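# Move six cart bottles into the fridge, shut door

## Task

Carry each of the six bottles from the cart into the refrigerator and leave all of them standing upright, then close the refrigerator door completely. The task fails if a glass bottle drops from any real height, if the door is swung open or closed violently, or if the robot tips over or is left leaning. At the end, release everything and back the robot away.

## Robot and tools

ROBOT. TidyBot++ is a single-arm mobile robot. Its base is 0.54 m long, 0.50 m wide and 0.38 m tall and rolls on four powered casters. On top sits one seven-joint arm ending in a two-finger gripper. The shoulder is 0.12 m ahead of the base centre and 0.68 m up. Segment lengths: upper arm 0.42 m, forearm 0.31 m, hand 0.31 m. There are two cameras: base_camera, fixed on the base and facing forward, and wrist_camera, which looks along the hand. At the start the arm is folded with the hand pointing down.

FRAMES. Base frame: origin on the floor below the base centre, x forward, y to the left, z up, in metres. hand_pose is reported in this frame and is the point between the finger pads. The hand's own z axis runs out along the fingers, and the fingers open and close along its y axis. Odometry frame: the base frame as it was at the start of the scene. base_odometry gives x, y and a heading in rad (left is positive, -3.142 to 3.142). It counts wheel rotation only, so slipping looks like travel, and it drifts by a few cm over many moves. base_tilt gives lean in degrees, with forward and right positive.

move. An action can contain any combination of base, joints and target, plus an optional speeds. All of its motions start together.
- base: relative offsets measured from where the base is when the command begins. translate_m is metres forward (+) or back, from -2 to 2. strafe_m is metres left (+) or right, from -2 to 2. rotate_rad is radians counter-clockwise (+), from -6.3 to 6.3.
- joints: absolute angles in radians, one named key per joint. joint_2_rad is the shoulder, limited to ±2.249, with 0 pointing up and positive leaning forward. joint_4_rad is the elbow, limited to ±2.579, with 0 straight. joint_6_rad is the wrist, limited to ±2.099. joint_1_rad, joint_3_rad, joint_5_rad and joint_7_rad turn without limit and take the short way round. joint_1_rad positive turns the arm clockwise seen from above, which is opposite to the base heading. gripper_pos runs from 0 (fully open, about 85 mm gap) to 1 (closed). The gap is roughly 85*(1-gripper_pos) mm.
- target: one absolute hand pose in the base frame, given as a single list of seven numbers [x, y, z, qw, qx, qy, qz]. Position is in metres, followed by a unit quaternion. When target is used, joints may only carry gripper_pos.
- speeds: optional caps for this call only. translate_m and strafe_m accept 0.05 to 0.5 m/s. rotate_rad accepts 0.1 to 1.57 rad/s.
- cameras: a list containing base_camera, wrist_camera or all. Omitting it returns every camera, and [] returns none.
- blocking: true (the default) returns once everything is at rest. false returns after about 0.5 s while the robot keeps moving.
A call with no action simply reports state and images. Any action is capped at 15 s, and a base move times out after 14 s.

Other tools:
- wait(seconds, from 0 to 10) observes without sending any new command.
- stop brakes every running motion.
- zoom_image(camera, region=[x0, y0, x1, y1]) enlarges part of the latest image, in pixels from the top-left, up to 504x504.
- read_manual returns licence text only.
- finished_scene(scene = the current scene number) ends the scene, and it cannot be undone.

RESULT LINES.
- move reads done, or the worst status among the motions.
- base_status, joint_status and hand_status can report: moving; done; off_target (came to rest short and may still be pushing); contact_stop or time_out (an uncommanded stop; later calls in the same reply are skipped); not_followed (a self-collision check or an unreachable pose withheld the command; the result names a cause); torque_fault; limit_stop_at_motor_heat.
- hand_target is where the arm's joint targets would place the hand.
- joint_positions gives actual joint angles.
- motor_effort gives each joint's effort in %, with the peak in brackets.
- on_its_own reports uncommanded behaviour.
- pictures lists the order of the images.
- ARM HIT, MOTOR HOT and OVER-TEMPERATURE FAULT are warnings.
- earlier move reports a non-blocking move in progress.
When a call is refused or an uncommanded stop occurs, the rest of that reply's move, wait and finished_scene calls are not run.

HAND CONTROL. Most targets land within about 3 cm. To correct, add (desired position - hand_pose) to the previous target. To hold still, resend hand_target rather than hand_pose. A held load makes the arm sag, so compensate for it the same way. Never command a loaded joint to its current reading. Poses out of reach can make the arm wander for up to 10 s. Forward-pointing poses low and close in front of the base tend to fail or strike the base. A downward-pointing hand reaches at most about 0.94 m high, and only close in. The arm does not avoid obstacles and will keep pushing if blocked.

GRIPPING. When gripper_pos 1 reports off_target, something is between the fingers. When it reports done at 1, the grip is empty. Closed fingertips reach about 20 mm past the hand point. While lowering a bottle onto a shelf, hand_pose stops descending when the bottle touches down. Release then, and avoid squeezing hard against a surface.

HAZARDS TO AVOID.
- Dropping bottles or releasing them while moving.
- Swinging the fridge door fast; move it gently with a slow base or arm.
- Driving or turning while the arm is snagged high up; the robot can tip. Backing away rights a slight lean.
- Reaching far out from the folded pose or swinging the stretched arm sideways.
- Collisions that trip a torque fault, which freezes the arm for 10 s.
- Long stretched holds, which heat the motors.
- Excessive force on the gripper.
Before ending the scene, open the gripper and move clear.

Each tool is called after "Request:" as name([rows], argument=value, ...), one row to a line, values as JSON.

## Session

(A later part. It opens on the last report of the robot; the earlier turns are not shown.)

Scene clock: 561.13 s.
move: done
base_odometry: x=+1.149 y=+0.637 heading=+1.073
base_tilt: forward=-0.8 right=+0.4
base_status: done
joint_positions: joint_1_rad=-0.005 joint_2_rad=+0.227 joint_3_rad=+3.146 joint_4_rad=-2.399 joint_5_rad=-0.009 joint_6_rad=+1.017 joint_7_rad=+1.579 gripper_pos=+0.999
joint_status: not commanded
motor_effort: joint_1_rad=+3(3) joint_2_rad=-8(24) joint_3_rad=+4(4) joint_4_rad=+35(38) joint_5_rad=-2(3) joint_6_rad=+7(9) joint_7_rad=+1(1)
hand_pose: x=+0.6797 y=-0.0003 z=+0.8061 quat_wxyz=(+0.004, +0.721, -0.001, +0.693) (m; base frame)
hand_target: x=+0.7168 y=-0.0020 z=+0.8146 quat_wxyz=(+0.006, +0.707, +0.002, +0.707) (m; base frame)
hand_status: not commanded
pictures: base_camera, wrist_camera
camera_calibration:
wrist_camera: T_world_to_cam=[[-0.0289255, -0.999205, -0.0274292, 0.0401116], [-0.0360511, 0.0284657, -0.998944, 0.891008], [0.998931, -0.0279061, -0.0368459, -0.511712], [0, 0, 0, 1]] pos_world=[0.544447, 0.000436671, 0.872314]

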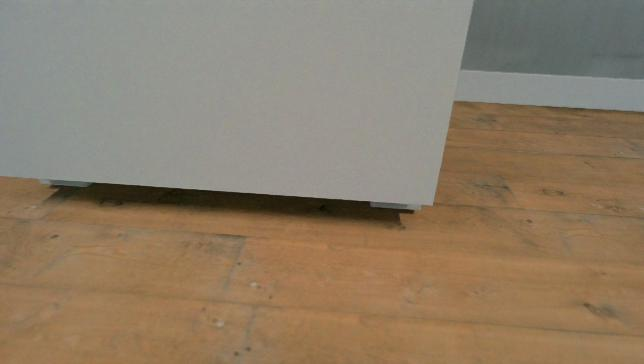

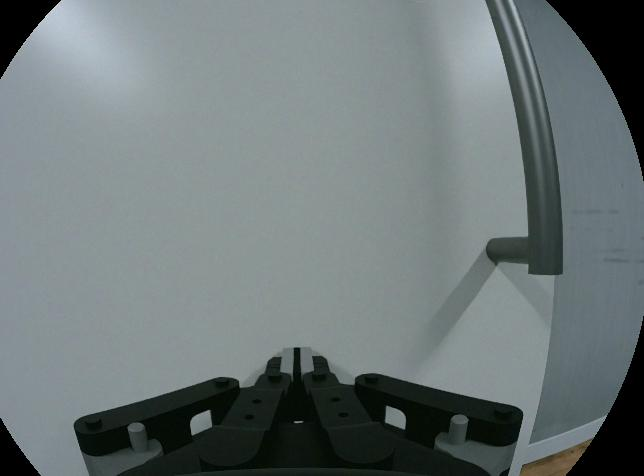

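Hand compressed against the door with no door motion; it's shut. Back off.

Request:
move(base={"translate_m": -0.6}, speeds={"translate_m": 0.25})

Request:
zoom_image(camera="base_camera", region=[80, 50, 420, 180])

Request:
zoom_image(camera="wrist_camera", region=[60, 0, 500, 476])

Scene clock: 568.97 s.
move: done
base_odometry: x=+0.862 y=+0.110 heading=+1.073
base_tilt: forward=-0.9 right=+0.4
base_status: done
joint_positions: joint_1_rad=-0.005 joint_2_rad=+0.306 joint_3_rad=+3.146 joint_4_rad=-2.292 joint_5_rad=-0.009 joint_6_rad=+1.017 joint_7_rad=+1.579 gripper_pos=+0.999
joint_status: not commanded
motor_effort: joint_1_rad=+0(2) joint_2_rad=-24(28) joint_3_rad=+1(3) joint_4_rad=+15(34) joint_5_rad=+0(1) joint_6_rad=+9(10) joint_7_rad=+0(2)
hand_pose: x=+0.7197 y=-0.0002 z=+0.8110 quat_wxyz=(+0.004, +0.711, -0.001, +0.704) (m; base frame)
hand_target: x=+0.7168 y=-0.0020 z=+0.8146 quat_wxyz=(+0.006, +0.707, +0.002, +0.707) (m; base frame)
hand_status: not commanded
pictures: base_camera, wrist_camera
camera_calibration:
wrist_camera: T_world_to_cam=[[-0.0280815, -0.999215, -0.027935, 0.041293], [-0.00698683, 0.0281416, -0.99958, 0.876878], [0.999581, -0.0278745, -0.00777161, -0.575503], [0, 0, 0, 1]] pos_world=[0.582548, 0.000542067, 0.87319]

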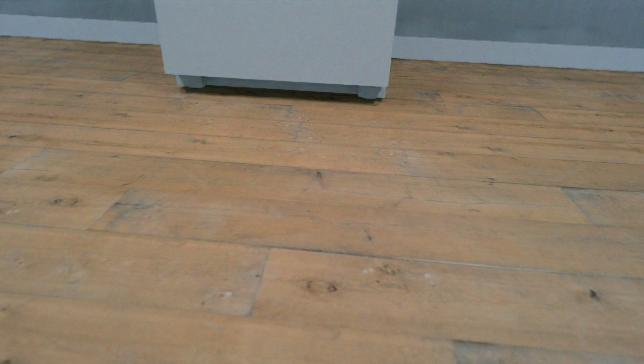

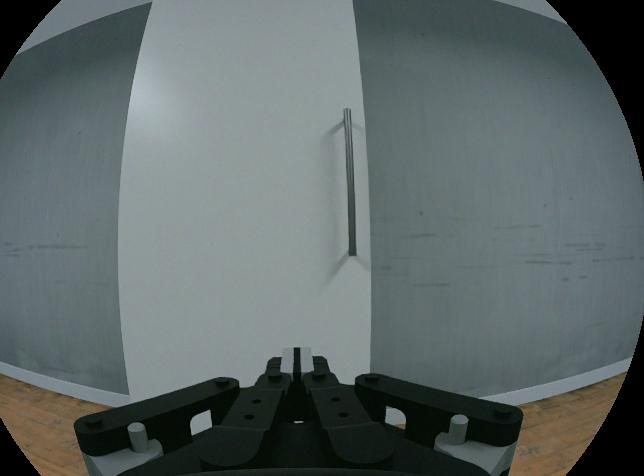

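Scaled by 1.482.

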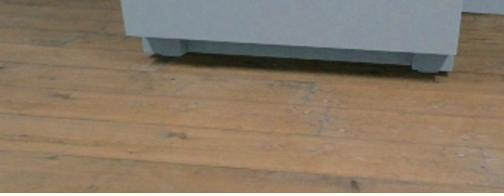

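Scaled by 1.059.

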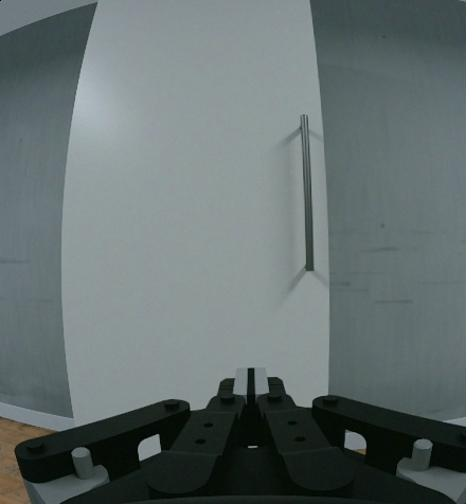

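Request:
finished_scene(scene=2)

The scene is finished: the task was done.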